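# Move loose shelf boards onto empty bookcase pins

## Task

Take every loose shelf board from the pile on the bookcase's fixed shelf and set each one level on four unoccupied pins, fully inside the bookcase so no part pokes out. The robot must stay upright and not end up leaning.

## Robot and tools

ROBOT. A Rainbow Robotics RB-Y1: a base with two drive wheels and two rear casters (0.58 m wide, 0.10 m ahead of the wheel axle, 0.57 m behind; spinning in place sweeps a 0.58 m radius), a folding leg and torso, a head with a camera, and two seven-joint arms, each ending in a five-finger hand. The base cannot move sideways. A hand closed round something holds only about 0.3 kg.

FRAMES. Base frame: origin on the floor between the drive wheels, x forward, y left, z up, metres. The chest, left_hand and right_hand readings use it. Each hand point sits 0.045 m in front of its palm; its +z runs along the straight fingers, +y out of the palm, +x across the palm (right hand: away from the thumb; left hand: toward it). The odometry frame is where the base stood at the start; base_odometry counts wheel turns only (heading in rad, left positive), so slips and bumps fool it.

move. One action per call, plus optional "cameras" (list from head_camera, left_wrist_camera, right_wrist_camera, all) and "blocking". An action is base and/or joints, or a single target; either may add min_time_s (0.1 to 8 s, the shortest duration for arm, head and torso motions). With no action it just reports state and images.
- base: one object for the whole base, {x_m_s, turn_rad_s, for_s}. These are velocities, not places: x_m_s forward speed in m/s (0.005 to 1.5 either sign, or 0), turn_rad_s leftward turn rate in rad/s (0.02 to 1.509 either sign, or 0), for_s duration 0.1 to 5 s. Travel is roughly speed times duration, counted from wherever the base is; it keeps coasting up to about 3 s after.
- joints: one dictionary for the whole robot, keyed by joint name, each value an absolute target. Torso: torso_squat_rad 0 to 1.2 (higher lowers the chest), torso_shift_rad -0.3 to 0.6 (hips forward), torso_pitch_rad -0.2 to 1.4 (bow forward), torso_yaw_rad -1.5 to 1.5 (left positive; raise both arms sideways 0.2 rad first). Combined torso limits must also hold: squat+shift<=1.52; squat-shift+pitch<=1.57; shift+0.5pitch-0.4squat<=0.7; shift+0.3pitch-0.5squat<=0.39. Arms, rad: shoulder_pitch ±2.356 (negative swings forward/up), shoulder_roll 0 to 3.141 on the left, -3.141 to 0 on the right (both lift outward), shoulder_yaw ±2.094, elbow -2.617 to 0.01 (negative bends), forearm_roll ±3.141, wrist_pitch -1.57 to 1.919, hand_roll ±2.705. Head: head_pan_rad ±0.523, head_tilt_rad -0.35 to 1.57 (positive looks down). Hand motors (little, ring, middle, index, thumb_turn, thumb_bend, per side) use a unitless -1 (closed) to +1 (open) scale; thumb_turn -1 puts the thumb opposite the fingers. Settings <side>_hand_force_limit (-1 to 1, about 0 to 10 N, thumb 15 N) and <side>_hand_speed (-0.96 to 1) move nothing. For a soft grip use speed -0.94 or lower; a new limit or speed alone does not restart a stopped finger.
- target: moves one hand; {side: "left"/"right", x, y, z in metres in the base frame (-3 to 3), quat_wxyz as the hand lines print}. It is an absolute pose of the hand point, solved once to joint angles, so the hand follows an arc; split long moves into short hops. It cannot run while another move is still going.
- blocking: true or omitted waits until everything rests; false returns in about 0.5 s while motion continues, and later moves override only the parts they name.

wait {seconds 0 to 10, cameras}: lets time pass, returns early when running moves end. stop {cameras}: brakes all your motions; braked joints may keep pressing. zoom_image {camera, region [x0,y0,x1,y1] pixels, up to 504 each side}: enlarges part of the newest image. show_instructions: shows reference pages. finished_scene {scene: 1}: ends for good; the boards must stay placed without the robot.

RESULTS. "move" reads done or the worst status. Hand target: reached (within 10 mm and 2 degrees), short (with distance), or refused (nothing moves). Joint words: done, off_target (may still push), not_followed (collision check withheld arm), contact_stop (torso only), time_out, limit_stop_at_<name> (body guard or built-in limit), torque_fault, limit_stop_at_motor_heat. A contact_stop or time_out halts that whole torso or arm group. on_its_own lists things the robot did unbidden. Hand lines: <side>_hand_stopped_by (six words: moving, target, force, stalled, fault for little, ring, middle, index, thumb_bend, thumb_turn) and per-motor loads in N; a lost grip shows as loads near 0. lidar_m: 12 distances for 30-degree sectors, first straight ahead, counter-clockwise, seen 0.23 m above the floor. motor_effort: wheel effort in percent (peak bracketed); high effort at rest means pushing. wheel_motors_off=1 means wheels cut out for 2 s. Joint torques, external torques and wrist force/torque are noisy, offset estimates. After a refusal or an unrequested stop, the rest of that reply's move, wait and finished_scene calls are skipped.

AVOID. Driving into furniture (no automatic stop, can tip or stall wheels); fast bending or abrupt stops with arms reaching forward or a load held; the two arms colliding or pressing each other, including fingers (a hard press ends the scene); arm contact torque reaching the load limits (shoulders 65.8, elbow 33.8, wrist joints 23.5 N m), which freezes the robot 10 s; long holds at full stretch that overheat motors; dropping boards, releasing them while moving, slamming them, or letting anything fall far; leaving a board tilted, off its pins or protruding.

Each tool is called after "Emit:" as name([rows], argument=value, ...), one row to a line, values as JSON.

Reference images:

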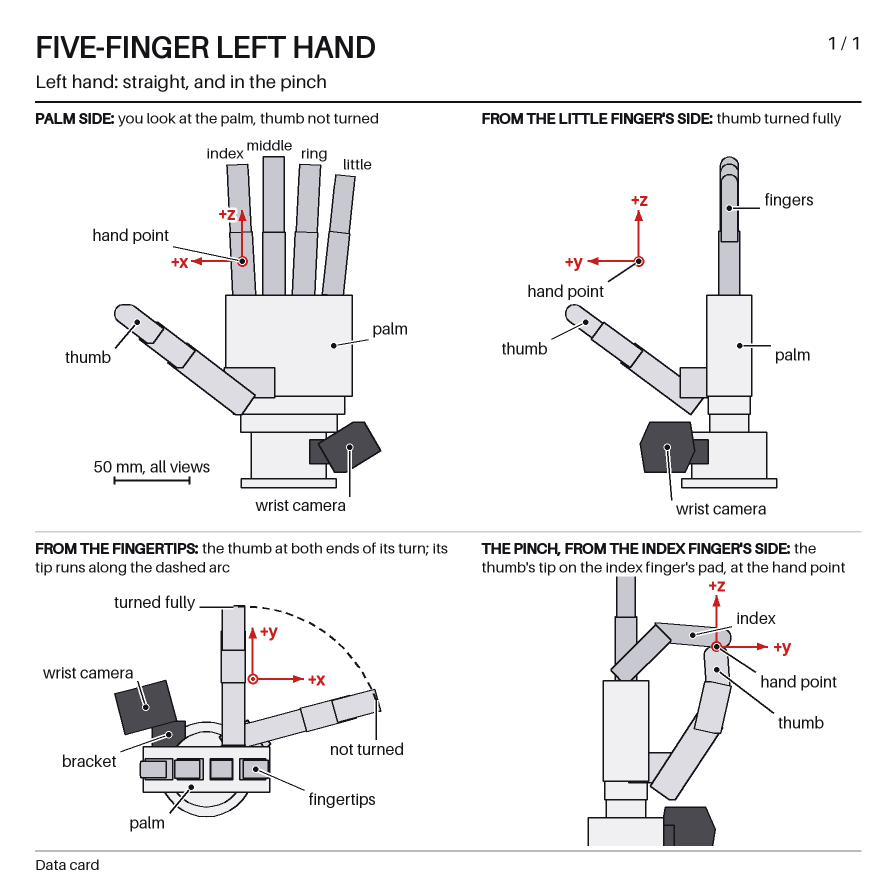

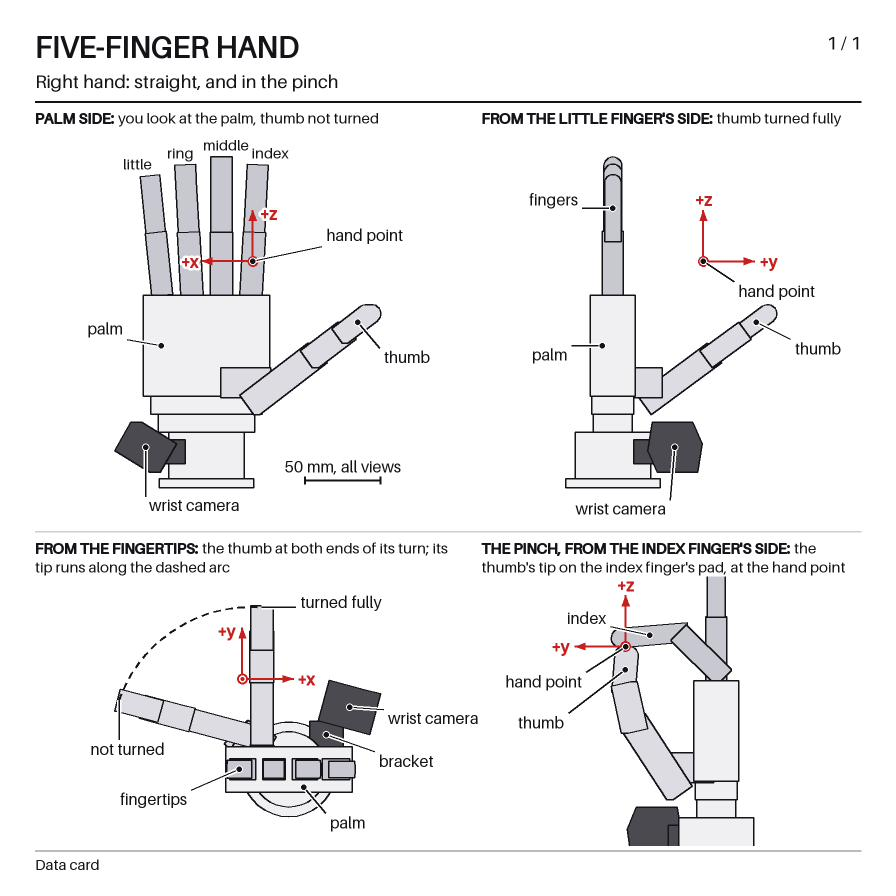

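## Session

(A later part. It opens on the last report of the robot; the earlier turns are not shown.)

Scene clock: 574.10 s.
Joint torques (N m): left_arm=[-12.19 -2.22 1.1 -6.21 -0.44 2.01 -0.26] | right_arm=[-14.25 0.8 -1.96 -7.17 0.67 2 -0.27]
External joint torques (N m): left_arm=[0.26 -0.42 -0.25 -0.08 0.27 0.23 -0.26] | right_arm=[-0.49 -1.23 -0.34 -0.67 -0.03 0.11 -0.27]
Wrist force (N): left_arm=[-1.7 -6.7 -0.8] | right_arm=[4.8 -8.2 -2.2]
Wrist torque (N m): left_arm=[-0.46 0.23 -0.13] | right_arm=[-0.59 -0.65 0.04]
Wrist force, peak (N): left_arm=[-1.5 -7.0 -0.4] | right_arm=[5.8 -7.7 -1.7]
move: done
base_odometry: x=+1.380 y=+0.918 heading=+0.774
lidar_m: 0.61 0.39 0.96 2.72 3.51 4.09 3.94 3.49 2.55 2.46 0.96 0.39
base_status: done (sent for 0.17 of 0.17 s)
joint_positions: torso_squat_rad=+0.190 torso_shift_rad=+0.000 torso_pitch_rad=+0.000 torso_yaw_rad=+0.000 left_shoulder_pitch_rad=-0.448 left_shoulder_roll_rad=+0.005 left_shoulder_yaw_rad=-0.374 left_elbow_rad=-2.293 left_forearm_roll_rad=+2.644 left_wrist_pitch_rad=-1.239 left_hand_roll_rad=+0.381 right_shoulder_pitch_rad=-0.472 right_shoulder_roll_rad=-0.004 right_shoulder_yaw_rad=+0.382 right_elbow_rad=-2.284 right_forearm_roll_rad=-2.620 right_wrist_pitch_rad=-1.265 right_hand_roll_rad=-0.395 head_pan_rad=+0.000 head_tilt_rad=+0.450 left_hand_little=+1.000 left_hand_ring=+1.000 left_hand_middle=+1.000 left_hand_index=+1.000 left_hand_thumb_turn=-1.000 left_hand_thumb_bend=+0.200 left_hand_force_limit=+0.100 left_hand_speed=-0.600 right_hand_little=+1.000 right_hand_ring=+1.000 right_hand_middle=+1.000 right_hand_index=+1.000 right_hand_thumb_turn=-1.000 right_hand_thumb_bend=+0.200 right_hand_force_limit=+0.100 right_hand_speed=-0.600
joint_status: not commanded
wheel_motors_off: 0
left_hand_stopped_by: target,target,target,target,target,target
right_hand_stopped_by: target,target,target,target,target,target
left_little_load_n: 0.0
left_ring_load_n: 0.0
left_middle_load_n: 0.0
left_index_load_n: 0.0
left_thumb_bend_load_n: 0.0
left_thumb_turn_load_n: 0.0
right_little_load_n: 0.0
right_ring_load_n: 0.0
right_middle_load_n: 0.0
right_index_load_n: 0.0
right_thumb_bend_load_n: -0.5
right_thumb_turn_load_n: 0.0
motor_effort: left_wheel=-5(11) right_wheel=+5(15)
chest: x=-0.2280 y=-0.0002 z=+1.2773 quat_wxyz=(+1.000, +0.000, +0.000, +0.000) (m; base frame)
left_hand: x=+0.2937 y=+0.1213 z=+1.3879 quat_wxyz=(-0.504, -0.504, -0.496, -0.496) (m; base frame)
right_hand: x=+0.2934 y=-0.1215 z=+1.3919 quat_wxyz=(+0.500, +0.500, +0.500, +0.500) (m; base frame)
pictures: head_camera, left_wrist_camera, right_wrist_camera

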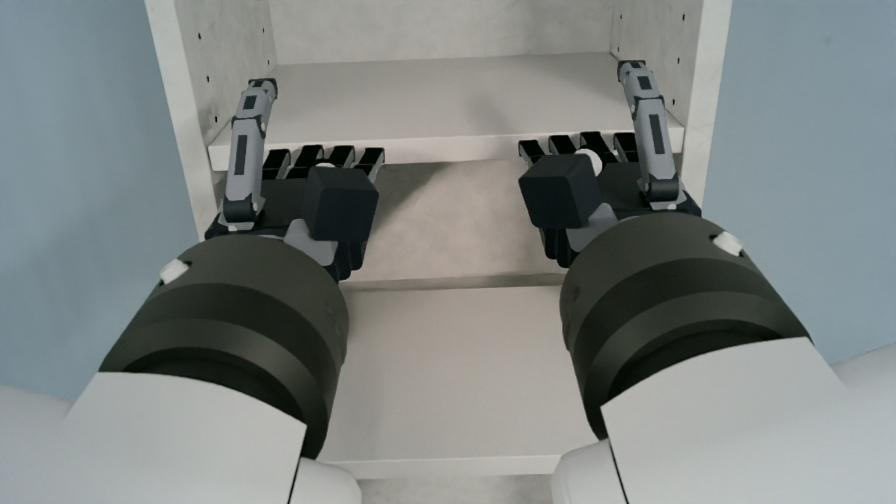

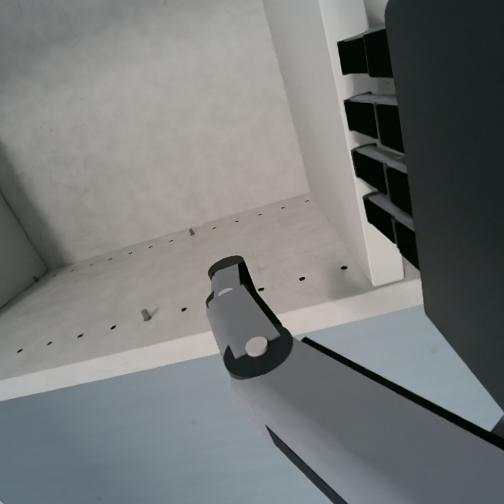

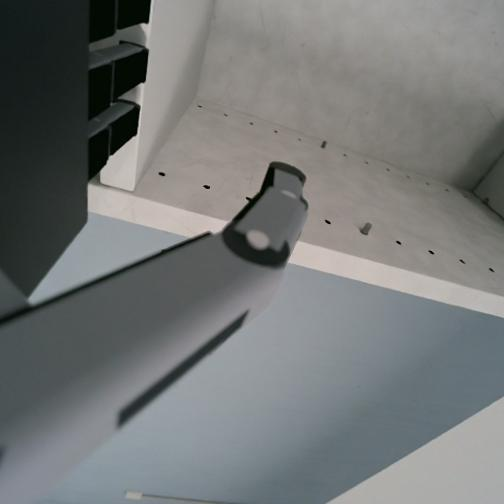

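Emit:
move(base={"x_m_s": -0.1, "for_s": 1.8}, joints={"left_hand_thumb_bend": 1.0, "right_hand_thumb_bend": 1.0})

Emit:
move(joints={"torso_squat_rad": 0.8})

Emit:
move(target={"side": "left", "x": 0.3, "y": 0.122, "z": 1.2776, "quat_wxyz": [0.5, 0.5, 0.5, 0.5]}, min_time_s=3)

Emit:
move(target={"side": "right", "x": 0.3, "y": -0.122, "z": 1.2806, "quat_wxyz": [0.5, 0.5, 0.5, 0.5]}, min_time_s=3, cameras=["head_camera"])

Scene clock: 585.87 s.
Joint torques (N m): left_arm=[-12.26 -2.31 0.92 -6.07 -0.5 1.87 -0.23] | right_arm=[-14.88 0.7 -2.12 -6.95 0.75 1.92 -0.3]
External joint torques (N m): left_arm=[0.18 -0.51 -0.43 0.05 0.2 0.1 -0.23] | right_arm=[-1.13 -1.33 -0.5 -0.45 0.05 0.04 -0.29]
Wrist force (N): left_arm=[-1.5 -6.9 -0.7] | right_arm=[4.4 -7.7 -1.9]
Wrist torque (N m): left_arm=[-0.47 0.21 -0.12] | right_arm=[-0.48 -0.57 0.04]
Wrist force, peak (N): left_arm=[-1.6 -7.1 -0.8] | right_arm=[4.9 -9.0 -1.8]
move: done
base_odometry: x=+1.252 y=+0.792 heading=+0.773
lidar_m: 0.68 0.56 1.22 3.37 3.51 3.91 3.76 3.48 2.55 2.46 1.20 0.55
base_status: done (sent for 1.8 of 1.8 s)
joint_positions: torso_squat_rad=+0.190 torso_shift_rad=+0.000 torso_pitch_rad=+0.000 torso_yaw_rad=+0.000 left_shoulder_pitch_rad=-0.448 left_shoulder_roll_rad=+0.005 left_shoulder_yaw_rad=-0.374 left_elbow_rad=-2.293 left_forearm_roll_rad=+2.644 left_wrist_pitch_rad=-1.239 left_hand_roll_rad=+0.381 right_shoulder_pitch_rad=-0.472 right_shoulder_roll_rad=-0.004 right_shoulder_yaw_rad=+0.382 right_elbow_rad=-2.284 right_forearm_roll_rad=-2.620 right_wrist_pitch_rad=-1.265 right_hand_roll_rad=-0.395 head_pan_rad=+0.000 head_tilt_rad=+0.450 left_hand_little=+1.000 left_hand_ring=+1.000 left_hand_middle=+1.000 left_hand_index=+1.000 left_hand_thumb_turn=-1.000 left_hand_thumb_bend=+1.000 left_hand_force_limit=+0.100 left_hand_speed=-0.600 right_hand_little=+1.000 right_hand_ring=+1.000 right_hand_middle=+1.000 right_hand_index=+1.000 right_hand_thumb_turn=-1.000 right_hand_thumb_bend=+1.000 right_hand_force_limit=+0.100 right_hand_speed=-0.600
joint_status: all done
wheel_motors_off: 0
left_hand_stopped_by: target,target,target,target,target,target
right_hand_stopped_by: target,target,target,target,target,target
left_little_load_n: -0.5
left_ring_load_n: 0.0
left_middle_load_n: 0.0
left_index_load_n: 0.0
left_thumb_bend_load_n: 0.0
left_thumb_turn_load_n: 0.0
right_little_load_n: 0.0
right_ring_load_n: 0.0
right_middle_load_n: 0.0
right_index_load_n: 0.0
right_thumb_bend_load_n: 0.0
right_thumb_turn_load_n: 0.0
motor_effort: left_wheel=-8(16) right_wheel=+9(25)
chest: x=-0.2281 y=-0.0002 z=+1.2773 quat_wxyz=(+1.000, +0.000, +0.000, +0.000) (m; base frame)
left_hand: x=+0.2936 y=+0.1213 z=+1.3880 quat_wxyz=(-0.504, -0.504, -0.496, -0.496) (m; base frame)
right_hand: x=+0.2934 y=-0.1215 z=+1.3920 quat_wxyz=(+0.500, +0.500, +0.500, +0.500) (m; base frame)
pictures: none

Scene clock: 588.70 s.
Joint torques (N m): left_arm=[-12.2 -2.55 0.76 -6.2 -0.57 2 -0.18] | right_arm=[-14.62 0.84 -2.26 -6.99 0.64 1.98 -0.27]
External joint torques (N m): left_arm=[0.24 -0.75 -0.6 -0.08 0.13 0.23 -0.19] | right_arm=[-0.86 -1.19 -0.63 -0.49 -0.06 0.09 -0.26]
Wrist force (N): left_arm=[-1.6 -6.9 -1.0] | right_arm=[4.9 -8.2 -1.6]
Wrist torque (N m): left_arm=[-0.45 0.22 -0.12] | right_arm=[-0.60 -0.69 0.07]
Wrist force, peak (N): left_arm=[-1.5 -7.2 -0.8] | right_arm=[5.4 -8.4 -2.0]
move: done
base_odometry: x=+1.252 y=+0.792 heading=+0.773
lidar_m: 0.68 0.56 1.21 3.38 3.51 3.91 3.76 3.51 2.55 2.46 1.21 0.56
base_status: not commanded
joint_positions: torso_squat_rad=+0.800 torso_shift_rad=+0.000 torso_pitch_rad=+0.000 torso_yaw_rad=+0.000 left_shoulder_pitch_rad=-0.448 left_shoulder_roll_rad=+0.005 left_shoulder_yaw_rad=-0.374 left_elbow_rad=-2.293 left_forearm_roll_rad=+2.644 left_wrist_pitch_rad=-1.239 left_hand_roll_rad=+0.381 right_shoulder_pitch_rad=-0.472 right_shoulder_roll_rad=-0.004 right_shoulder_yaw_rad=+0.382 right_elbow_rad=-2.284 right_forearm_roll_rad=-2.620 right_wrist_pitch_rad=-1.265 right_hand_roll_rad=-0.395 head_pan_rad=+0.000 head_tilt_rad=+0.450 left_hand_little=+1.000 left_hand_ring=+1.000 left_hand_middle=+1.000 left_hand_index=+1.000 left_hand_thumb_turn=-1.000 left_hand_thumb_bend=+1.000 left_hand_force_limit=+0.100 left_hand_speed=-0.600 right_hand_little=+1.000 right_hand_ring=+1.000 right_hand_middle=+1.000 right_hand_index=+1.000 right_hand_thumb_turn=-1.000 right_hand_thumb_bend=+1.000 right_hand_force_limit=+0.100 right_hand_speed=-0.600
joint_status: all done
wheel_motors_off: 0
left_hand_stopped_by: target,target,target,target,target,target
right_hand_stopped_by: target,target,target,target,target,target
left_little_load_n: 0.0
left_ring_load_n: 0.0
left_middle_load_n: 0.0
left_index_load_n: 0.0
left_thumb_bend_load_n: 0.0
left_thumb_turn_load_n: 0.0
right_little_load_n: 0.0
right_ring_load_n: 0.0
right_middle_load_n: 0.0
right_index_load_n: 0.0
right_thumb_bend_load_n: 0.0
right_thumb_turn_load_n: 0.0
motor_effort: left_wheel=-9(10) right_wheel=+9(9)
chest: x=-0.2280 y=-0.0002 z=+1.0776 quat_wxyz=(+1.000, +0.000, +0.000, +0.000) (m; base frame)
left_hand: x=+0.2936 y=+0.1214 z=+1.1883 quat_wxyz=(-0.504, -0.504, -0.496, -0.496) (m; base frame)
right_hand: x=+0.2934 y=-0.1214 z=+1.1922 quat_wxyz=(+0.500, +0.500, +0.500, +0.500) (m; base frame)
pictures: none

Scene clock: 592.03 s.
Joint torques (N m): left_arm=[-16.43 -1.85 3.24 -3.64 -0.2 1.83 -0.42] | right_arm=[-14.73 0.68 -2.09 -7 0.66 1.97 -0.38]
External joint torques (N m): left_arm=[-1.8 -2.41 1.49 0.44 0.37 0.01 -0.43] | right_arm=[-0.97 -1.34 -0.46 -0.5 -0.03 0.09 -0.37]
Wrist force (N): left_arm=[-1.5 -7.1 -0.7] | right_arm=[4.5 -8.4 -1.7]
Wrist torque (N m): left_arm=[-0.48 0.21 -0.13] | right_arm=[-0.57 -0.60 0.01]
Wrist force, peak (N): left_arm=[-1.7 -7.2 -0.8] | right_arm=[5.1 -8.6 -1.5]
move: done
base_odometry: x=+1.252 y=+0.792 heading=+0.773
lidar_m: 0.68 0.56 1.21 3.37 3.51 3.92 3.75 3.51 2.56 2.47 1.21 0.55
base_status: not commanded
joint_positions: torso_squat_rad=+0.800 torso_shift_rad=+0.000 torso_pitch_rad=+0.000 torso_yaw_rad=+0.000 left_shoulder_pitch_rad=-0.814 left_shoulder_roll_rad=+0.001 left_shoulder_yaw_rad=-0.223 left_elbow_rad=-2.239 left_forearm_roll_rad=+2.736 left_wrist_pitch_rad=-1.512 left_hand_roll_rad=+0.300 right_shoulder_pitch_rad=-0.472 right_shoulder_roll_rad=-0.004 right_shoulder_yaw_rad=+0.382 right_elbow_rad=-2.284 right_forearm_roll_rad=-2.620 right_wrist_pitch_rad=-1.265 right_hand_roll_rad=-0.395 head_pan_rad=+0.000 head_tilt_rad=+0.450 left_hand_little=+1.000 left_hand_ring=+1.000 left_hand_middle=+1.000 left_hand_index=+1.000 left_hand_thumb_turn=-1.000 left_hand_thumb_bend=+1.000 left_hand_force_limit=+0.100 left_hand_speed=-0.600 right_hand_little=+1.000 right_hand_ring=+1.000 right_hand_middle=+1.000 right_hand_index=+1.000 right_hand_thumb_turn=-1.000 right_hand_thumb_bend=+1.000 right_hand_force_limit=+0.100 right_hand_speed=-0.600
joint_status: all done
wheel_motors_off: 0
left_hand_stopped_by: target,target,target,target,target,target
right_hand_stopped_by: target,target,target,target,target,target
left_little_load_n: 0.0
left_ring_load_n: 0.0
left_middle_load_n: 0.0
left_index_load_n: 0.0
left_thumb_bend_load_n: 0.0
left_thumb_turn_load_n: 0.0
right_little_load_n: 0.0
right_ring_load_n: 0.0
right_middle_load_n: 0.0
right_index_load_n: 0.0
right_thumb_bend_load_n: 0.0
right_thumb_turn_load_n: 0.0
motor_effort: left_wheel=-8(10) right_wheel=+9(9)
chest: x=-0.2280 y=-0.0002 z=+1.0776 quat_wxyz=(+1.000, +0.000, +0.000, +0.000) (m; base frame)
left_hand: x=+0.2998 y=+0.1221 z=+1.2773 quat_wxyz=(-0.500, -0.500, -0.500, -0.500) (m; base frame)
left_hand_status: reached (checked arc, planned for 3.0 s): 0 mm and 0.0 deg off.
right_hand: x=+0.2934 y=-0.1214 z=+1.1922 quat_wxyz=(+0.500, +0.500, +0.500, +0.500) (m; base frame)
pictures: none

Scene clock: 595.37 s.
Joint torques (N m): left_arm=[-16.22 -1.59 2.73 -3.71 -0.14 1.75 -0.54] | right_arm=[-17.84 1.34 -2.9 -3.92 0.49 1.68 0.06]
External joint torques (N m): left_arm=[-1.58 -2.16 0.98 0.37 0.43 -0.07 -0.55] | right_arm=[-1.62 2 -0.88 0.47 -0.1 -0.26 0.06]
Wrist force (N): left_arm=[-1.5 -6.8 -0.9] | right_arm=[4.5 -7.8 -1.9]
Wrist torque (N m): left_arm=[-0.44 0.21 -0.13] | right_arm=[-0.52 -0.56 0.25]
Wrist force, peak (N): left_arm=[-1.6 -7.1 -0.8] | right_arm=[5.4 -8.3 -2.1]
move: done
base_odometry: x=+1.252 y=+0.792 heading=+0.773
lidar_m: 0.69 0.56 1.21 3.38 3.51 3.91 3.76 3.50 2.55 2.45 1.21 0.55
base_status: not commanded
joint_positions: torso_squat_rad=+0.800 torso_shift_rad=+0.000 torso_pitch_rad=+0.000 torso_yaw_rad=+0.000 left_shoulder_pitch_rad=-0.814 left_shoulder_roll_rad=+0.000 left_shoulder_yaw_rad=-0.223 left_elbow_rad=-2.239 left_forearm_roll_rad=+2.736 left_wrist_pitch_rad=-1.512 left_hand_roll_rad=+0.300 right_shoulder_pitch_rad=-0.827 right_shoulder_roll_rad=+0.000 right_shoulder_yaw_rad=+0.218 right_elbow_rad=-2.236 right_forearm_roll_rad=-2.738 right_wrist_pitch_rad=-1.519 right_hand_roll_rad=-0.298 head_pan_rad=+0.000 head_tilt_rad=+0.450 left_hand_little=+1.000 left_hand_ring=+1.000 left_hand_middle=+1.000 left_hand_index=+1.000 left_hand_thumb_turn=-1.000 left_hand_thumb_bend=+1.000 left_hand_force_limit=+0.100 left_hand_speed=-0.600 right_hand_little=+1.000 right_hand_ring=+1.000 right_hand_middle=+1.000 right_hand_index=+1.000 right_hand_thumb_turn=-1.000 right_hand_thumb_bend=+1.000 right_hand_force_limit=+0.100 right_hand_speed=-0.600
joint_status: all done
wheel_motors_off: 0
left_hand_stopped_by: target,target,target,target,target,target
right_hand_stopped_by: target,target,target,target,target,target
left_little_load_n: 0.0
left_ring_load_n: 0.0
left_middle_load_n: 0.0
left_index_load_n: 0.0
left_thumb_bend_load_n: 0.0
left_thumb_turn_load_n: 0.0
right_little_load_n: 0.0
right_ring_load_n: 0.0
right_middle_load_n: 0.0
right_index_load_n: 0.0
right_thumb_bend_load_n: 0.0
right_thumb_turn_load_n: -0.5
motor_effort: left_wheel=-9(10) right_wheel=+9(9)
chest: x=-0.2280 y=-0.0002 z=+1.0776 quat_wxyz=(+1.000, +0.000, +0.000, +0.000) (m; base frame)
left_hand: x=+0.2998 y=+0.1221 z=+1.2773 quat_wxyz=(-0.500, -0.500, -0.500, -0.500) (m; base frame)
right_hand: x=+0.2998 y=-0.1221 z=+1.2804 quat_wxyz=(+0.500, +0.500, +0.500, +0.500) (m; base frame)
right_hand_status: reached (checked arc, planned for 3.0 s): 0 mm and 0.0 deg off.
pictures: head_camera

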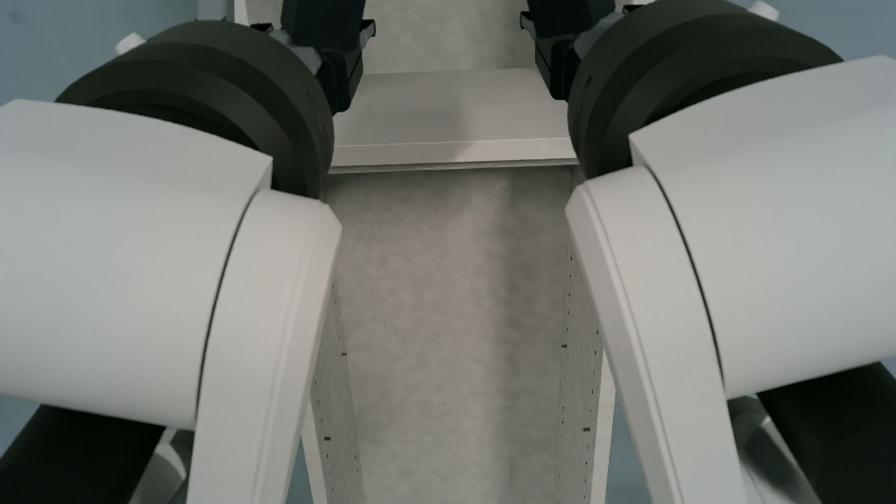

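Emit:
move(base={"x_m_s": -0.1, "for_s": 1.2}, joints={"head_tilt_rad": 0.2})

Emit:
move(target={"side": "left", "x": 0.45, "y": 0.122, "z": 1.3276, "quat_wxyz": [0.5, 0.5, 0.5, 0.5]}, min_time_s=3)

Emit:
move(target={"side": "right", "x": 0.45, "y": -0.122, "z": 1.3306, "quat_wxyz": [0.5, 0.5, 0.5, 0.5]}, min_time_s=3, cameras=["head_camera"])

Scene clock: 610.67 s.
Joint torques (N m): left_arm=[-15.88 -1.62 2.62 -3.94 -0.22 1.96 -0.52] | right_arm=[-17.67 1.12 -2.5 -4.62 0.6 1.83 0.09]
External joint torques (N m): left_arm=[-1.24 -2.19 0.87 0.14 0.35 0.14 -0.53] | right_arm=[-1.45 1.78 -0.49 -0.23 0.01 -0.12 0.1]
Wrist force (N): left_arm=[-1.5 -6.9 -0.7] | right_arm=[5.4 -8.1 -1.7]
Wrist torque (N m): left_arm=[-0.47 0.22 -0.13] | right_arm=[-0.58 -0.74 0.27]
Wrist force, peak (N): left_arm=[-1.6 -7.2 -0.9] | right_arm=[4.7 -9.1 -2.2]
move: done
base_odometry: x=+1.166 y=+0.709 heading=+0.772
lidar_m: 0.69 0.68 1.39 3.38 3.51 3.79 3.64 3.49 2.56 2.46 1.39 0.68
base_status: done (sent for 1.2 of 1.2 s)
joint_positions: torso_squat_rad=+0.800 torso_shift_rad=+0.000 torso_pitch_rad=+0.000 torso_yaw_rad=+0.000 left_shoulder_pitch_rad=-0.814 left_shoulder_roll_rad=+0.000 left_shoulder_yaw_rad=-0.223 left_elbow_rad=-2.239 left_forearm_roll_rad=+2.736 left_wrist_pitch_rad=-1.512 left_hand_roll_rad=+0.300 right_shoulder_pitch_rad=-0.827 right_shoulder_roll_rad=+0.000 right_shoulder_yaw_rad=+0.218 right_elbow_rad=-2.236 right_forearm_roll_rad=-2.738 right_wrist_pitch_rad=-1.519 right_hand_roll_rad=-0.298 head_pan_rad=+0.000 head_tilt_rad=+0.200 left_hand_little=+1.000 left_hand_ring=+1.000 left_hand_middle=+1.000 left_hand_index=+1.000 left_hand_thumb_turn=-1.000 left_hand_thumb_bend=+1.000 left_hand_force_limit=+0.100 left_hand_speed=-0.600 right_hand_little=+1.000 right_hand_ring=+1.000 right_hand_middle=+1.000 right_hand_index=+1.000 right_hand_thumb_turn=-1.000 right_hand_thumb_bend=+1.000 right_hand_force_limit=+0.100 right_hand_speed=-0.600
joint_status: all done
wheel_motors_off: 0
left_hand_stopped_by: target,target,target,target,target,target
right_hand_stopped_by: target,target,target,target,target,target
left_little_load_n: 0.0
left_ring_load_n: 0.0
left_middle_load_n: -0.5
left_index_load_n: 0.0
left_thumb_bend_load_n: 0.0
left_thumb_turn_load_n: 0.0
right_little_load_n: 0.0
right_ring_load_n: 0.0
right_middle_load_n: 0.0
right_index_load_n: 0.0
right_thumb_bend_load_n: 0.0
right_thumb_turn_load_n: 0.0
motor_effort: left_wheel=-7(23) right_wheel=+8(18)
chest: x=-0.2280 y=-0.0002 z=+1.0776 quat_wxyz=(+1.000, +0.000, +0.000, +0.000) (m; base frame)
left_hand: x=+0.2998 y=+0.1220 z=+1.2774 quat_wxyz=(-0.500, -0.500, -0.500, -0.500) (m; base frame)
right_hand: x=+0.2998 y=-0.1221 z=+1.2804 quat_wxyz=(+0.500, +0.500, +0.500, +0.500) (m; base frame)
pictures: none

Scene clock: 614.00 s.
Joint torques (N m): left_arm=[-22.22 7.46 3.41 -6.12 -0.46 2.01 0.17] | right_arm=[-17.2 0.71 -2.83 -4.47 0.66 1.89 0.06]
External joint torques (N m): left_arm=[-1.72 2.18 1.16 0.43 0.26 0.26 0.16] | right_arm=[-0.98 1.37 -0.81 -0.08 0.07 -0.06 0.07]
Wrist force (N): left_arm=[-1.6 -6.9 -0.9] | right_arm=[4.3 -8.1 -1.7]
Wrist torque (N m): left_arm=[-0.47 0.22 -0.04] | right_arm=[-0.60 -0.57 0.22]
Wrist force, peak (N): left_arm=[-1.9 -7.2 -0.9] | right_arm=[4.6 -8.8 -2.1]
move: done
base_odometry: x=+1.166 y=+0.709 heading=+0.772
lidar_m: 0.69 0.66 1.38 3.38 3.51 3.80 3.64 3.51 2.56 2.45 1.39 0.67
base_status: not commanded
joint_positions: torso_squat_rad=+0.800 torso_shift_rad=+0.000 torso_pitch_rad=+0.000 torso_yaw_rad=+0.000 left_shoulder_pitch_rad=-1.198 left_shoulder_roll_rad=+0.123 left_shoulder_yaw_rad=-0.034 left_elbow_rad=-1.478 left_forearm_roll_rad=+2.894 left_wrist_pitch_rad=-1.116 left_hand_roll_rad=+0.408 right_shoulder_pitch_rad=-0.827 right_shoulder_roll_rad=+0.000 right_shoulder_yaw_rad=+0.218 right_elbow_rad=-2.236 right_forearm_roll_rad=-2.738 right_wrist_pitch_rad=-1.519 right_hand_roll_rad=-0.298 head_pan_rad=+0.000 head_tilt_rad=+0.200 left_hand_little=+1.000 left_hand_ring=+1.000 left_hand_middle=+1.000 left_hand_index=+1.000 left_hand_thumb_turn=-1.000 left_hand_thumb_bend=+1.000 left_hand_force_limit=+0.100 left_hand_speed=-0.600 right_hand_little=+1.000 right_hand_ring=+1.000 right_hand_middle=+1.000 right_hand_index=+1.000 right_hand_thumb_turn=-1.000 right_hand_thumb_bend=+1.000 right_hand_force_limit=+0.100 right_hand_speed=-0.600
joint_status: all done
wheel_motors_off: 0
left_hand_stopped_by: target,target,target,target,target,target
right_hand_stopped_by: target,target,target,target,target,target
left_little_load_n: 0.0
left_ring_load_n: 0.0
left_middle_load_n: 0.0
left_index_load_n: 0.0
left_thumb_bend_load_n: 0.0
left_thumb_turn_load_n: 0.0
right_little_load_n: 0.0
right_ring_load_n: 0.0
right_middle_load_n: 0.0
right_index_load_n: 0.0
right_thumb_bend_load_n: 0.0
right_thumb_turn_load_n: 0.0
motor_effort: left_wheel=-7(9) right_wheel=+8(9)
chest: x=-0.2280 y=-0.0002 z=+1.0776 quat_wxyz=(+1.000, +0.000, +0.000, +0.000) (m; base frame)
left_hand: x=+0.4498 y=+0.1218 z=+1.3270 quat_wxyz=(-0.500, -0.500, -0.500, -0.500) (m; base frame)
left_hand_status: reached (checked arc, planned for 3.0 s): 1 mm and 0.1 deg off.
right_hand: x=+0.2998 y=-0.1221 z=+1.2804 quat_wxyz=(+0.500, +0.500, +0.500, +0.500) (m; base frame)
pictures: none

Scene clock: 617.33 s.
Joint torques (N m): left_arm=[-22.15 7.39 3.57 -6.25 -0.44 1.98 0.2] | right_arm=[-23.94 -7.67 -3.26 -6.64 0.55 1.97 -0.24]
External joint torques (N m): left_arm=[-1.66 2.12 1.31 0.3 0.28 0.23 0.19] | right_arm=[-1.41 -1.85 -0.69 0.33 -0.1 0.1 -0.23]
Wrist force (N): left_arm=[-1.6 -7.0 -0.8] | right_arm=[5.1 -8.4 -1.3]
Wrist torque (N m): left_arm=[-0.48 0.23 -0.04] | right_arm=[-0.64 -0.74 0.05]
Wrist force, peak (N): left_arm=[-1.6 -7.2 -0.9] | right_arm=[4.8 -8.9 -2.4]
move: done
base_odometry: x=+1.166 y=+0.709 heading=+0.772
lidar_m: 0.68 0.67 1.39 3.38 3.51 3.80 3.64 3.49 2.55 2.47 1.38 0.68
base_status: not commanded
joint_positions: torso_squat_rad=+0.800 torso_shift_rad=+0.000 torso_pitch_rad=+0.000 torso_yaw_rad=+0.000 left_shoulder_pitch_rad=-1.198 left_shoulder_roll_rad=+0.123 left_shoulder_yaw_rad=-0.034 left_elbow_rad=-1.478 left_forearm_roll_rad=+2.894 left_wrist_pitch_rad=-1.116 left_hand_roll_rad=+0.408 right_shoulder_pitch_rad=-1.207 right_shoulder_roll_rad=-0.124 right_shoulder_yaw_rad=+0.032 right_elbow_rad=-1.473 right_forearm_roll_rad=-2.896 right_wrist_pitch_rad=-1.120 right_hand_roll_rad=-0.407 head_pan_rad=+0.000 head_tilt_rad=+0.200 left_hand_little=+1.000 left_hand_ring=+1.000 left_hand_middle=+1.000 left_hand_index=+1.000 left_hand_thumb_turn=-1.000 left_hand_thumb_bend=+1.000 left_hand_force_limit=+0.100 left_hand_speed=-0.600 right_hand_little=+1.000 right_hand_ring=+1.000 right_hand_middle=+1.000 right_hand_index=+1.000 right_hand_thumb_turn=-1.000 right_hand_thumb_bend=+1.000 right_hand_force_limit=+0.100 right_hand_speed=-0.600
joint_status: all done
wheel_motors_off: 0
left_hand_stopped_by: target,target,target,target,target,target
right_hand_stopped_by: target,target,target,target,target,target
left_little_load_n: 0.0
left_ring_load_n: 0.0
left_middle_load_n: 0.0
left_index_load_n: 0.0
left_thumb_bend_load_n: 0.0
left_thumb_turn_load_n: 0.0
right_little_load_n: 0.0
right_ring_load_n: 0.0
right_middle_load_n: 0.0
right_index_load_n: 0.0
right_thumb_bend_load_n: 0.0
right_thumb_turn_load_n: 0.0
motor_effort: left_wheel=-7(9) right_wheel=+8(9)
chest: x=-0.2280 y=-0.0002 z=+1.0776 quat_wxyz=(+1.000, +0.000, +0.000, +0.000) (m; base frame)
left_hand: x=+0.4498 y=+0.1218 z=+1.3270 quat_wxyz=(-0.500, -0.500, -0.500, -0.500) (m; base frame)
right_hand: x=+0.4497 y=-0.1218 z=+1.3302 quat_wxyz=(+0.500, +0.500, +0.500, +0.500) (m; base frame)
right_hand_status: reached (checked arc, planned for 3.0 s): 1 mm and 0.0 deg off.
pictures: head_camera

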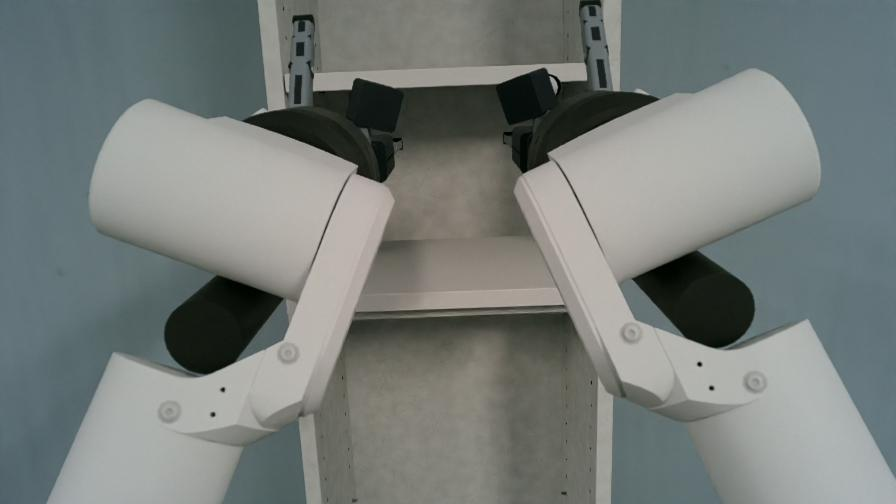

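Emit:
move(target={"side": "left", "x": 0.45, "y": 0.122, "z": 1.3796, "quat_wxyz": [0.5, 0.5, 0.5, 0.5]}, min_time_s=2)

Emit:
move(target={"side": "right", "x": 0.45, "y": -0.122, "z": 1.3826, "quat_wxyz": [0.5, 0.5, 0.5, 0.5]}, min_time_s=2, cameras=["head_camera"])

Scene clock: 624.07 s.
Joint torques (N m): left_arm=[-22.7 8.88 3.67 -5.78 -0.33 1.63 -0.52] | right_arm=[-24.02 -7.73 -3.32 -6.67 0.57 1.9 -0.23]
External joint torques (N m): left_arm=[-1.86 2.45 1.47 0.41 0.36 -0.14 -0.53] | right_arm=[-1.5 -1.91 -0.76 0.3 -0.08 0.03 -0.22]
Wrist force (N): left_arm=[-1.7 -7.0 -0.7] | right_arm=[4.7 -7.6 -2.0]
Wrist torque (N m): left_arm=[-0.47 0.27 -0.15] | right_arm=[-0.49 -0.61 0.04]
Wrist force, peak (N): left_arm=[-1.7 -7.2 -0.9] | right_arm=[4.3 -8.7 -2.1]
move: done
base_odometry: x=+1.166 y=+0.709 heading=+0.772
lidar_m: 0.68 0.68 1.39 3.38 3.51 3.79 3.64 3.51 2.55 2.46 1.37 0.68
base_status: not commanded
joint_positions: torso_squat_rad=+0.800 torso_shift_rad=+0.000 torso_pitch_rad=+0.000 torso_yaw_rad=+0.000 left_shoulder_pitch_rad=-1.359 left_shoulder_roll_rad=+0.159 left_shoulder_yaw_rad=+0.007 left_elbow_rad=-1.370 left_forearm_roll_rad=+2.941 left_wrist_pitch_rad=-1.162 left_hand_roll_rad=+0.383 right_shoulder_pitch_rad=-1.207 right_shoulder_roll_rad=-0.124 right_shoulder_yaw_rad=+0.032 right_elbow_rad=-1.473 right_forearm_roll_rad=-2.896 right_wrist_pitch_rad=-1.120 right_hand_roll_rad=-0.407 head_pan_rad=+0.000 head_tilt_rad=+0.200 left_hand_little=+1.000 left_hand_ring=+1.000 left_hand_middle=+1.000 left_hand_index=+1.000 left_hand_thumb_turn=-1.000 left_hand_thumb_bend=+1.000 left_hand_force_limit=+0.100 left_hand_speed=-0.600 right_hand_little=+1.000 right_hand_ring=+1.000 right_hand_middle=+1.000 right_hand_index=+1.000 right_hand_thumb_turn=-1.000 right_hand_thumb_bend=+1.000 right_hand_force_limit=+0.100 right_hand_speed=-0.600
joint_status: all done
wheel_motors_off: 0
left_hand_stopped_by: target,target,target,target,target,target
right_hand_stopped_by: target,target,target,target,target,target
left_little_load_n: 0.0
left_ring_load_n: 0.0
left_middle_load_n: 0.0
left_index_load_n: 0.0
left_thumb_bend_load_n: 0.0
left_thumb_turn_load_n: 0.0
right_little_load_n: 0.0
right_ring_load_n: 0.0
right_middle_load_n: 0.0
right_index_load_n: 0.0
right_thumb_bend_load_n: 0.0
right_thumb_turn_load_n: 0.0
motor_effort: left_wheel=-8(9) right_wheel=+8(9)
chest: x=-0.2280 y=-0.0002 z=+1.0776 quat_wxyz=(+1.000, +0.000, +0.000, +0.000) (m; base frame)
left_hand: x=+0.4501 y=+0.1217 z=+1.3791 quat_wxyz=(-0.500, -0.500, -0.500, -0.500) (m; base frame)
left_hand_status: reached (checked arc, planned for 2.0 s): 1 mm and 0.0 deg off.
right_hand: x=+0.4497 y=-0.1218 z=+1.3302 quat_wxyz=(+0.500, +0.500, +0.500, +0.500) (m; base frame)
pictures: none

Scene clock: 626.40 s.
Joint torques (N m): left_arm=[-22.69 8.75 3.6 -5.79 -0.27 1.79 -0.52] | right_arm=[-24.46 -9.21 -3.38 -6.23 0.55 1.69 0.06]
External joint torques (N m): left_arm=[-1.85 2.32 1.41 0.4 0.42 0.02 -0.53] | right_arm=[-1.55 -2.11 -0.87 0.36 -0.08 -0.2 0.07]
Wrist force (N): left_arm=[-1.7 -6.7 -0.8] | right_arm=[4.7 -7.6 -1.3]
Wrist torque (N m): left_arm=[-0.44 0.27 -0.15] | right_arm=[-0.55 -0.66 0.26]
Wrist force, peak (N): left_arm=[-1.5 -7.1 -0.9] | right_arm=[4.4 -8.7 -2.3]
move: done
base_odometry: x=+1.166 y=+0.709 heading=+0.772
lidar_m: 0.67 0.67 1.40 3.38 3.51 3.79 3.63 3.49 2.56 2.47 1.39 0.67
base_status: not commanded
joint_positions: torso_squat_rad=+0.800 torso_shift_rad=+0.000 torso_pitch_rad=+0.000 torso_yaw_rad=+0.000 left_shoulder_pitch_rad=-1.359 left_shoulder_roll_rad=+0.159 left_shoulder_yaw_rad=+0.007 left_elbow_rad=-1.370 left_forearm_roll_rad=+2.941 left_wrist_pitch_rad=-1.162 left_hand_roll_rad=+0.383 right_shoulder_pitch_rad=-1.369 right_shoulder_roll_rad=-0.160 right_shoulder_yaw_rad=-0.009 right_elbow_rad=-1.362 right_forearm_roll_rad=-2.942 right_wrist_pitch_rad=-1.163 right_hand_roll_rad=-0.382 head_pan_rad=+0.000 head_tilt_rad=+0.200 left_hand_little=+1.000 left_hand_ring=+1.000 left_hand_middle=+1.000 left_hand_index=+1.000 left_hand_thumb_turn=-1.000 left_hand_thumb_bend=+1.000 left_hand_force_limit=+0.100 left_hand_speed=-0.600 right_hand_little=+1.000 right_hand_ring=+1.000 right_hand_middle=+1.000 right_hand_index=+1.000 right_hand_thumb_turn=-1.000 right_hand_thumb_bend=+1.000 right_hand_force_limit=+0.100 right_hand_speed=-0.600
joint_status: all done
wheel_motors_off: 0
left_hand_stopped_by: target,target,target,target,target,target
right_hand_stopped_by: target,target,target,target,target,target
left_little_load_n: 0.0
left_ring_load_n: 0.0
left_middle_load_n: 0.0
left_index_load_n: 0.5
left_thumb_bend_load_n: 0.0
left_thumb_turn_load_n: 0.0
right_little_load_n: 0.0
right_ring_load_n: 0.0
right_middle_load_n: 0.0
right_index_load_n: 0.0
right_thumb_bend_load_n: 0.0
right_thumb_turn_load_n: 0.0
motor_effort: left_wheel=-8(9) right_wheel=+8(9)
chest: x=-0.2280 y=-0.0002 z=+1.0776 quat_wxyz=(+1.000, +0.000, +0.000, +0.000) (m; base frame)
left_hand: x=+0.4501 y=+0.1217 z=+1.3791 quat_wxyz=(-0.500, -0.500, -0.500, -0.500) (m; base frame)
right_hand: x=+0.4500 y=-0.1217 z=+1.3822 quat_wxyz=(+0.500, +0.500, +0.500, +0.500) (m; base frame)
right_hand_status: reached (checked arc, planned for 2.0 s): 0 mm and 0.0 deg off.
pictures: head_camera

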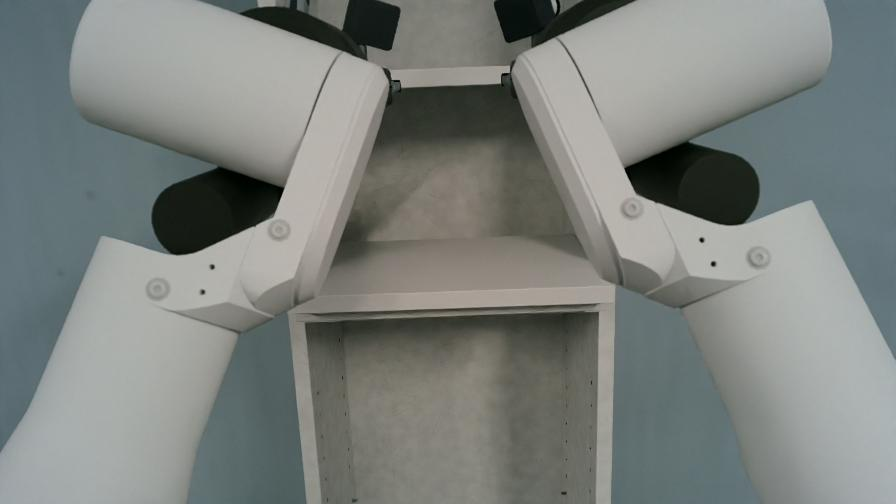

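Emit:
move(joints={"torso_squat_rad": 1.0, "head_tilt_rad": 0.3}, cameras=["head_camera"])

Emit:
zoom_image(camera="head_camera", region=[240, 100, 660, 504])

Scene clock: 639.97 s.
Joint torques (N m): left_arm=[-21.76 8.52 3.52 -6.15 -0.39 1.95 -0.53] | right_arm=[-23.2 -8.88 -3.12 -6.67 0.73 1.92 0.07]
External joint torques (N m): left_arm=[-0.92 2.1 1.33 0.04 0.3 0.18 -0.54] | right_arm=[-0.28 -1.78 -0.6 -0.08 0.1 0.03 0.08]
Wrist force (N): left_arm=[-1.5 -6.7 -0.8] | right_arm=[4.6 -7.2 -1.5]
Wrist torque (N m): left_arm=[-0.41 0.24 -0.15] | right_arm=[-0.38 -0.63 0.20]
Wrist force, peak (N): left_arm=[-1.6 -7.2 -0.9] | right_arm=[5.4 -8.2 -2.0]
move: done
base_odometry: x=+1.166 y=+0.709 heading=+0.772
lidar_m: 0.69 0.68 1.40 3.38 3.51 3.80 3.63 3.50 2.55 2.46 1.38 0.68
base_status: not commanded
joint_positions: torso_squat_rad=+1.000 torso_shift_rad=+0.000 torso_pitch_rad=+0.000 torso_yaw_rad=+0.000 left_shoulder_pitch_rad=-1.359 left_shoulder_roll_rad=+0.159 left_shoulder_yaw_rad=+0.007 left_elbow_rad=-1.370 left_forearm_roll_rad=+2.941 left_wrist_pitch_rad=-1.162 left_hand_roll_rad=+0.383 right_shoulder_pitch_rad=-1.369 right_shoulder_roll_rad=-0.160 right_shoulder_yaw_rad=-0.009 right_elbow_rad=-1.362 right_forearm_roll_rad=-2.942 right_wrist_pitch_rad=-1.163 right_hand_roll_rad=-0.382 head_pan_rad=+0.000 head_tilt_rad=+0.300 left_hand_little=+1.000 left_hand_ring=+1.000 left_hand_middle=+1.000 left_hand_index=+1.000 left_hand_thumb_turn=-1.000 left_hand_thumb_bend=+1.000 left_hand_force_limit=+0.100 left_hand_speed=-0.600 right_hand_little=+1.000 right_hand_ring=+1.000 right_hand_middle=+1.000 right_hand_index=+1.000 right_hand_thumb_turn=-1.000 right_hand_thumb_bend=+1.000 right_hand_force_limit=+0.100 right_hand_speed=-0.600
joint_status: all done
wheel_motors_off: 0
left_hand_stopped_by: target,target,target,target,target,target
right_hand_stopped_by: target,target,target,target,target,target
left_little_load_n: 0.0
left_ring_load_n: 0.0
left_middle_load_n: 0.0
left_index_load_n: 0.0
left_thumb_bend_load_n: 0.0
left_thumb_turn_load_n: 0.0
right_little_load_n: 0.0
right_ring_load_n: 0.0
right_middle_load_n: 0.0
right_index_load_n: 0.0
right_thumb_bend_load_n: 0.0
right_thumb_turn_load_n: 0.0
motor_effort: left_wheel=-8(9) right_wheel=+8(9)
chest: x=-0.2280 y=-0.0001 z=+0.9681 quat_wxyz=(+1.000, +0.000, +0.000, +0.000) (m; base frame)
left_hand: x=+0.4501 y=+0.1217 z=+1.2697 quat_wxyz=(-0.500, -0.500, -0.500, -0.500) (m; base frame)
right_hand: x=+0.4500 y=-0.1217 z=+1.2728 quat_wxyz=(+0.500, +0.500, +0.500, +0.500) (m; base frame)
pictures: head_camera

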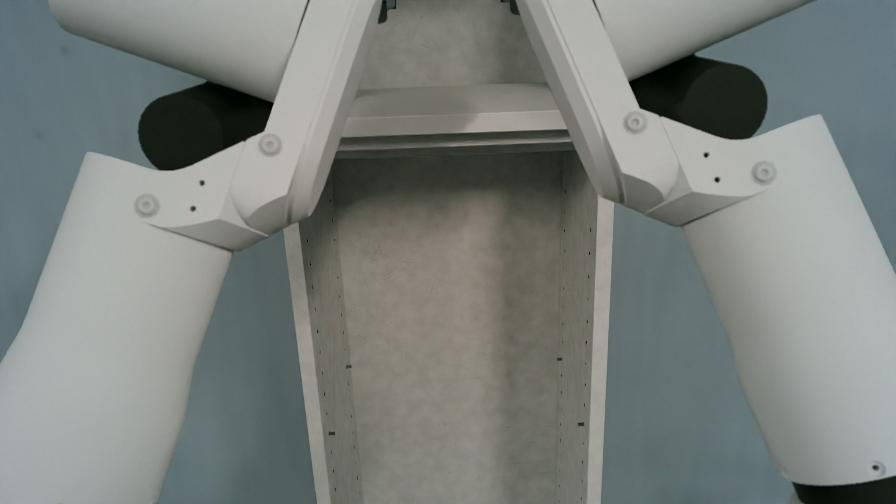

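Scaled by 1.200 from the camera's 896x504 image, which has a finer 1280x720 frame.

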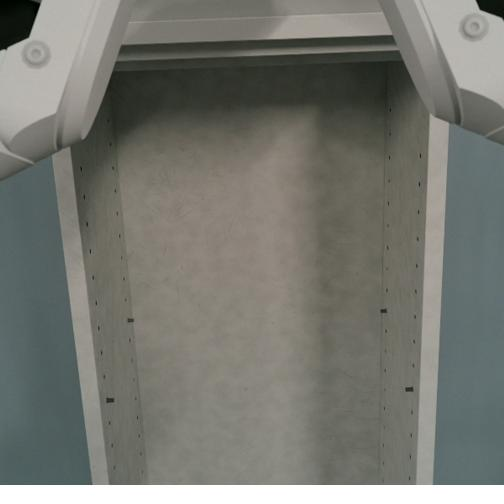

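Emit:
move(base={"turn_rad_s": 0.02, "for_s": 0.37}, joints={"torso_squat_rad": 0.6, "head_tilt_rad": 0.45}, cameras=["head_camera"])

Emit:
zoom_image(camera="head_camera", region=[240, 100, 660, 504])

Scene clock: 649.47 s.
Joint torques (N m): left_arm=[-21.98 8.41 3.11 -6.33 -0.61 2.12 -0.5] | right_arm=[-23.31 -8.64 -2.6 -6.81 0.61 1.92 0.08]
External joint torques (N m): left_arm=[-1.14 1.98 0.92 -0.14 0.08 0.35 -0.51] | right_arm=[-0.39 -1.53 -0.09 -0.22 -0.02 0.03 0.09]
Wrist force (N): left_arm=[-1.7 -6.9 -0.7] | right_arm=[4.5 -8.1 -2.5]
Wrist torque (N m): left_arm=[-0.46 0.25 -0.15] | right_arm=[-0.48 -0.61 0.22]
Wrist force, peak (N): left_arm=[-1.7 -7.2 -0.6] | right_arm=[5.2 -8.6 -1.7]
move: done
base_odometry: x=+1.166 y=+0.709 heading=+0.778
lidar_m: 0.68 0.68 1.39 3.38 3.51 3.78 3.63 3.47 2.55 2.46 1.38 0.67
base_status: done (sent for 0.37 of 0.37 s)
joint_positions: torso_squat_rad=+0.600 torso_shift_rad=+0.000 torso_pitch_rad=+0.000 torso_yaw_rad=+0.000 left_shoulder_pitch_rad=-1.359 left_shoulder_roll_rad=+0.159 left_shoulder_yaw_rad=+0.007 left_elbow_rad=-1.370 left_forearm_roll_rad=+2.941 left_wrist_pitch_rad=-1.162 left_hand_roll_rad=+0.383 right_shoulder_pitch_rad=-1.369 right_shoulder_roll_rad=-0.160 right_shoulder_yaw_rad=-0.009 right_elbow_rad=-1.362 right_forearm_roll_rad=-2.942 right_wrist_pitch_rad=-1.163 right_hand_roll_rad=-0.382 head_pan_rad=+0.000 head_tilt_rad=+0.450 left_hand_little=+1.000 left_hand_ring=+1.000 left_hand_middle=+1.000 left_hand_index=+1.000 left_hand_thumb_turn=-1.000 left_hand_thumb_bend=+1.000 left_hand_force_limit=+0.100 left_hand_speed=-0.600 right_hand_little=+1.000 right_hand_ring=+1.000 right_hand_middle=+1.000 right_hand_index=+1.000 right_hand_thumb_turn=-1.000 right_hand_thumb_bend=+1.000 right_hand_force_limit=+0.100 right_hand_speed=-0.600
joint_status: all done
wheel_motors_off: 0
left_hand_stopped_by: target,target,target,target,target,target
right_hand_stopped_by: target,target,target,target,target,target
left_little_load_n: 0.0
left_ring_load_n: 0.0
left_middle_load_n: 0.0
left_index_load_n: 0.5
left_thumb_bend_load_n: 0.0
left_thumb_turn_load_n: 0.0
right_little_load_n: 0.0
right_ring_load_n: 0.0
right_middle_load_n: 0.0
right_index_load_n: 0.0
right_thumb_bend_load_n: -0.5
right_thumb_turn_load_n: 0.0
motor_effort: left_wheel=-6(16) right_wheel=+6(15)
chest: x=-0.2279 y=-0.0002 z=+1.1677 quat_wxyz=(+1.000, +0.000, +0.000, +0.000) (m; base frame)
left_hand: x=+0.4502 y=+0.1217 z=+1.4691 quat_wxyz=(-0.500, -0.500, -0.500, -0.500) (m; base frame)
right_hand: x=+0.4502 y=-0.1218 z=+1.4723 quat_wxyz=(+0.500, +0.500, +0.500, +0.500) (m; base frame)
pictures: head_camera

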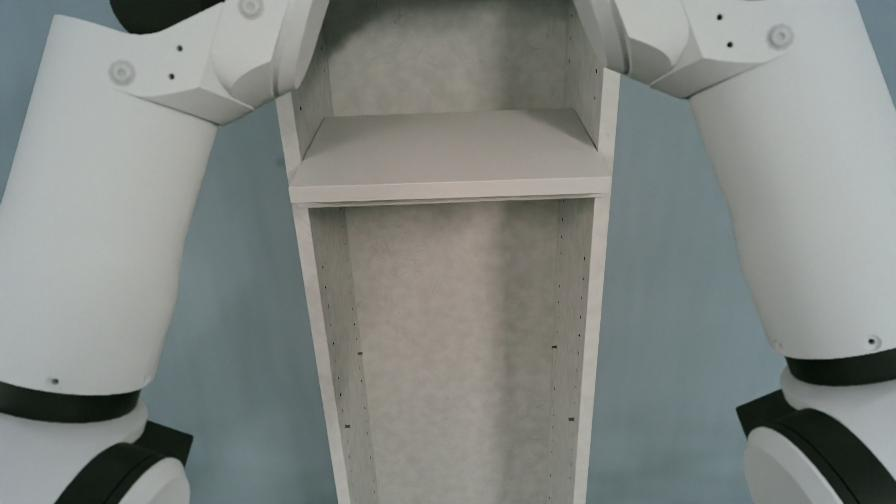

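Scaled by 1.200 from the camera's 896x504 image, which has a finer 1280x720 frame.

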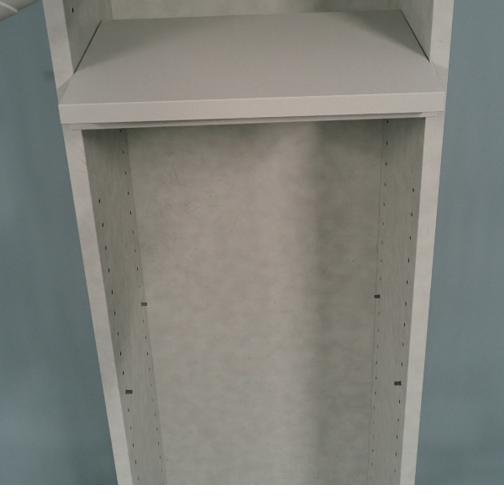

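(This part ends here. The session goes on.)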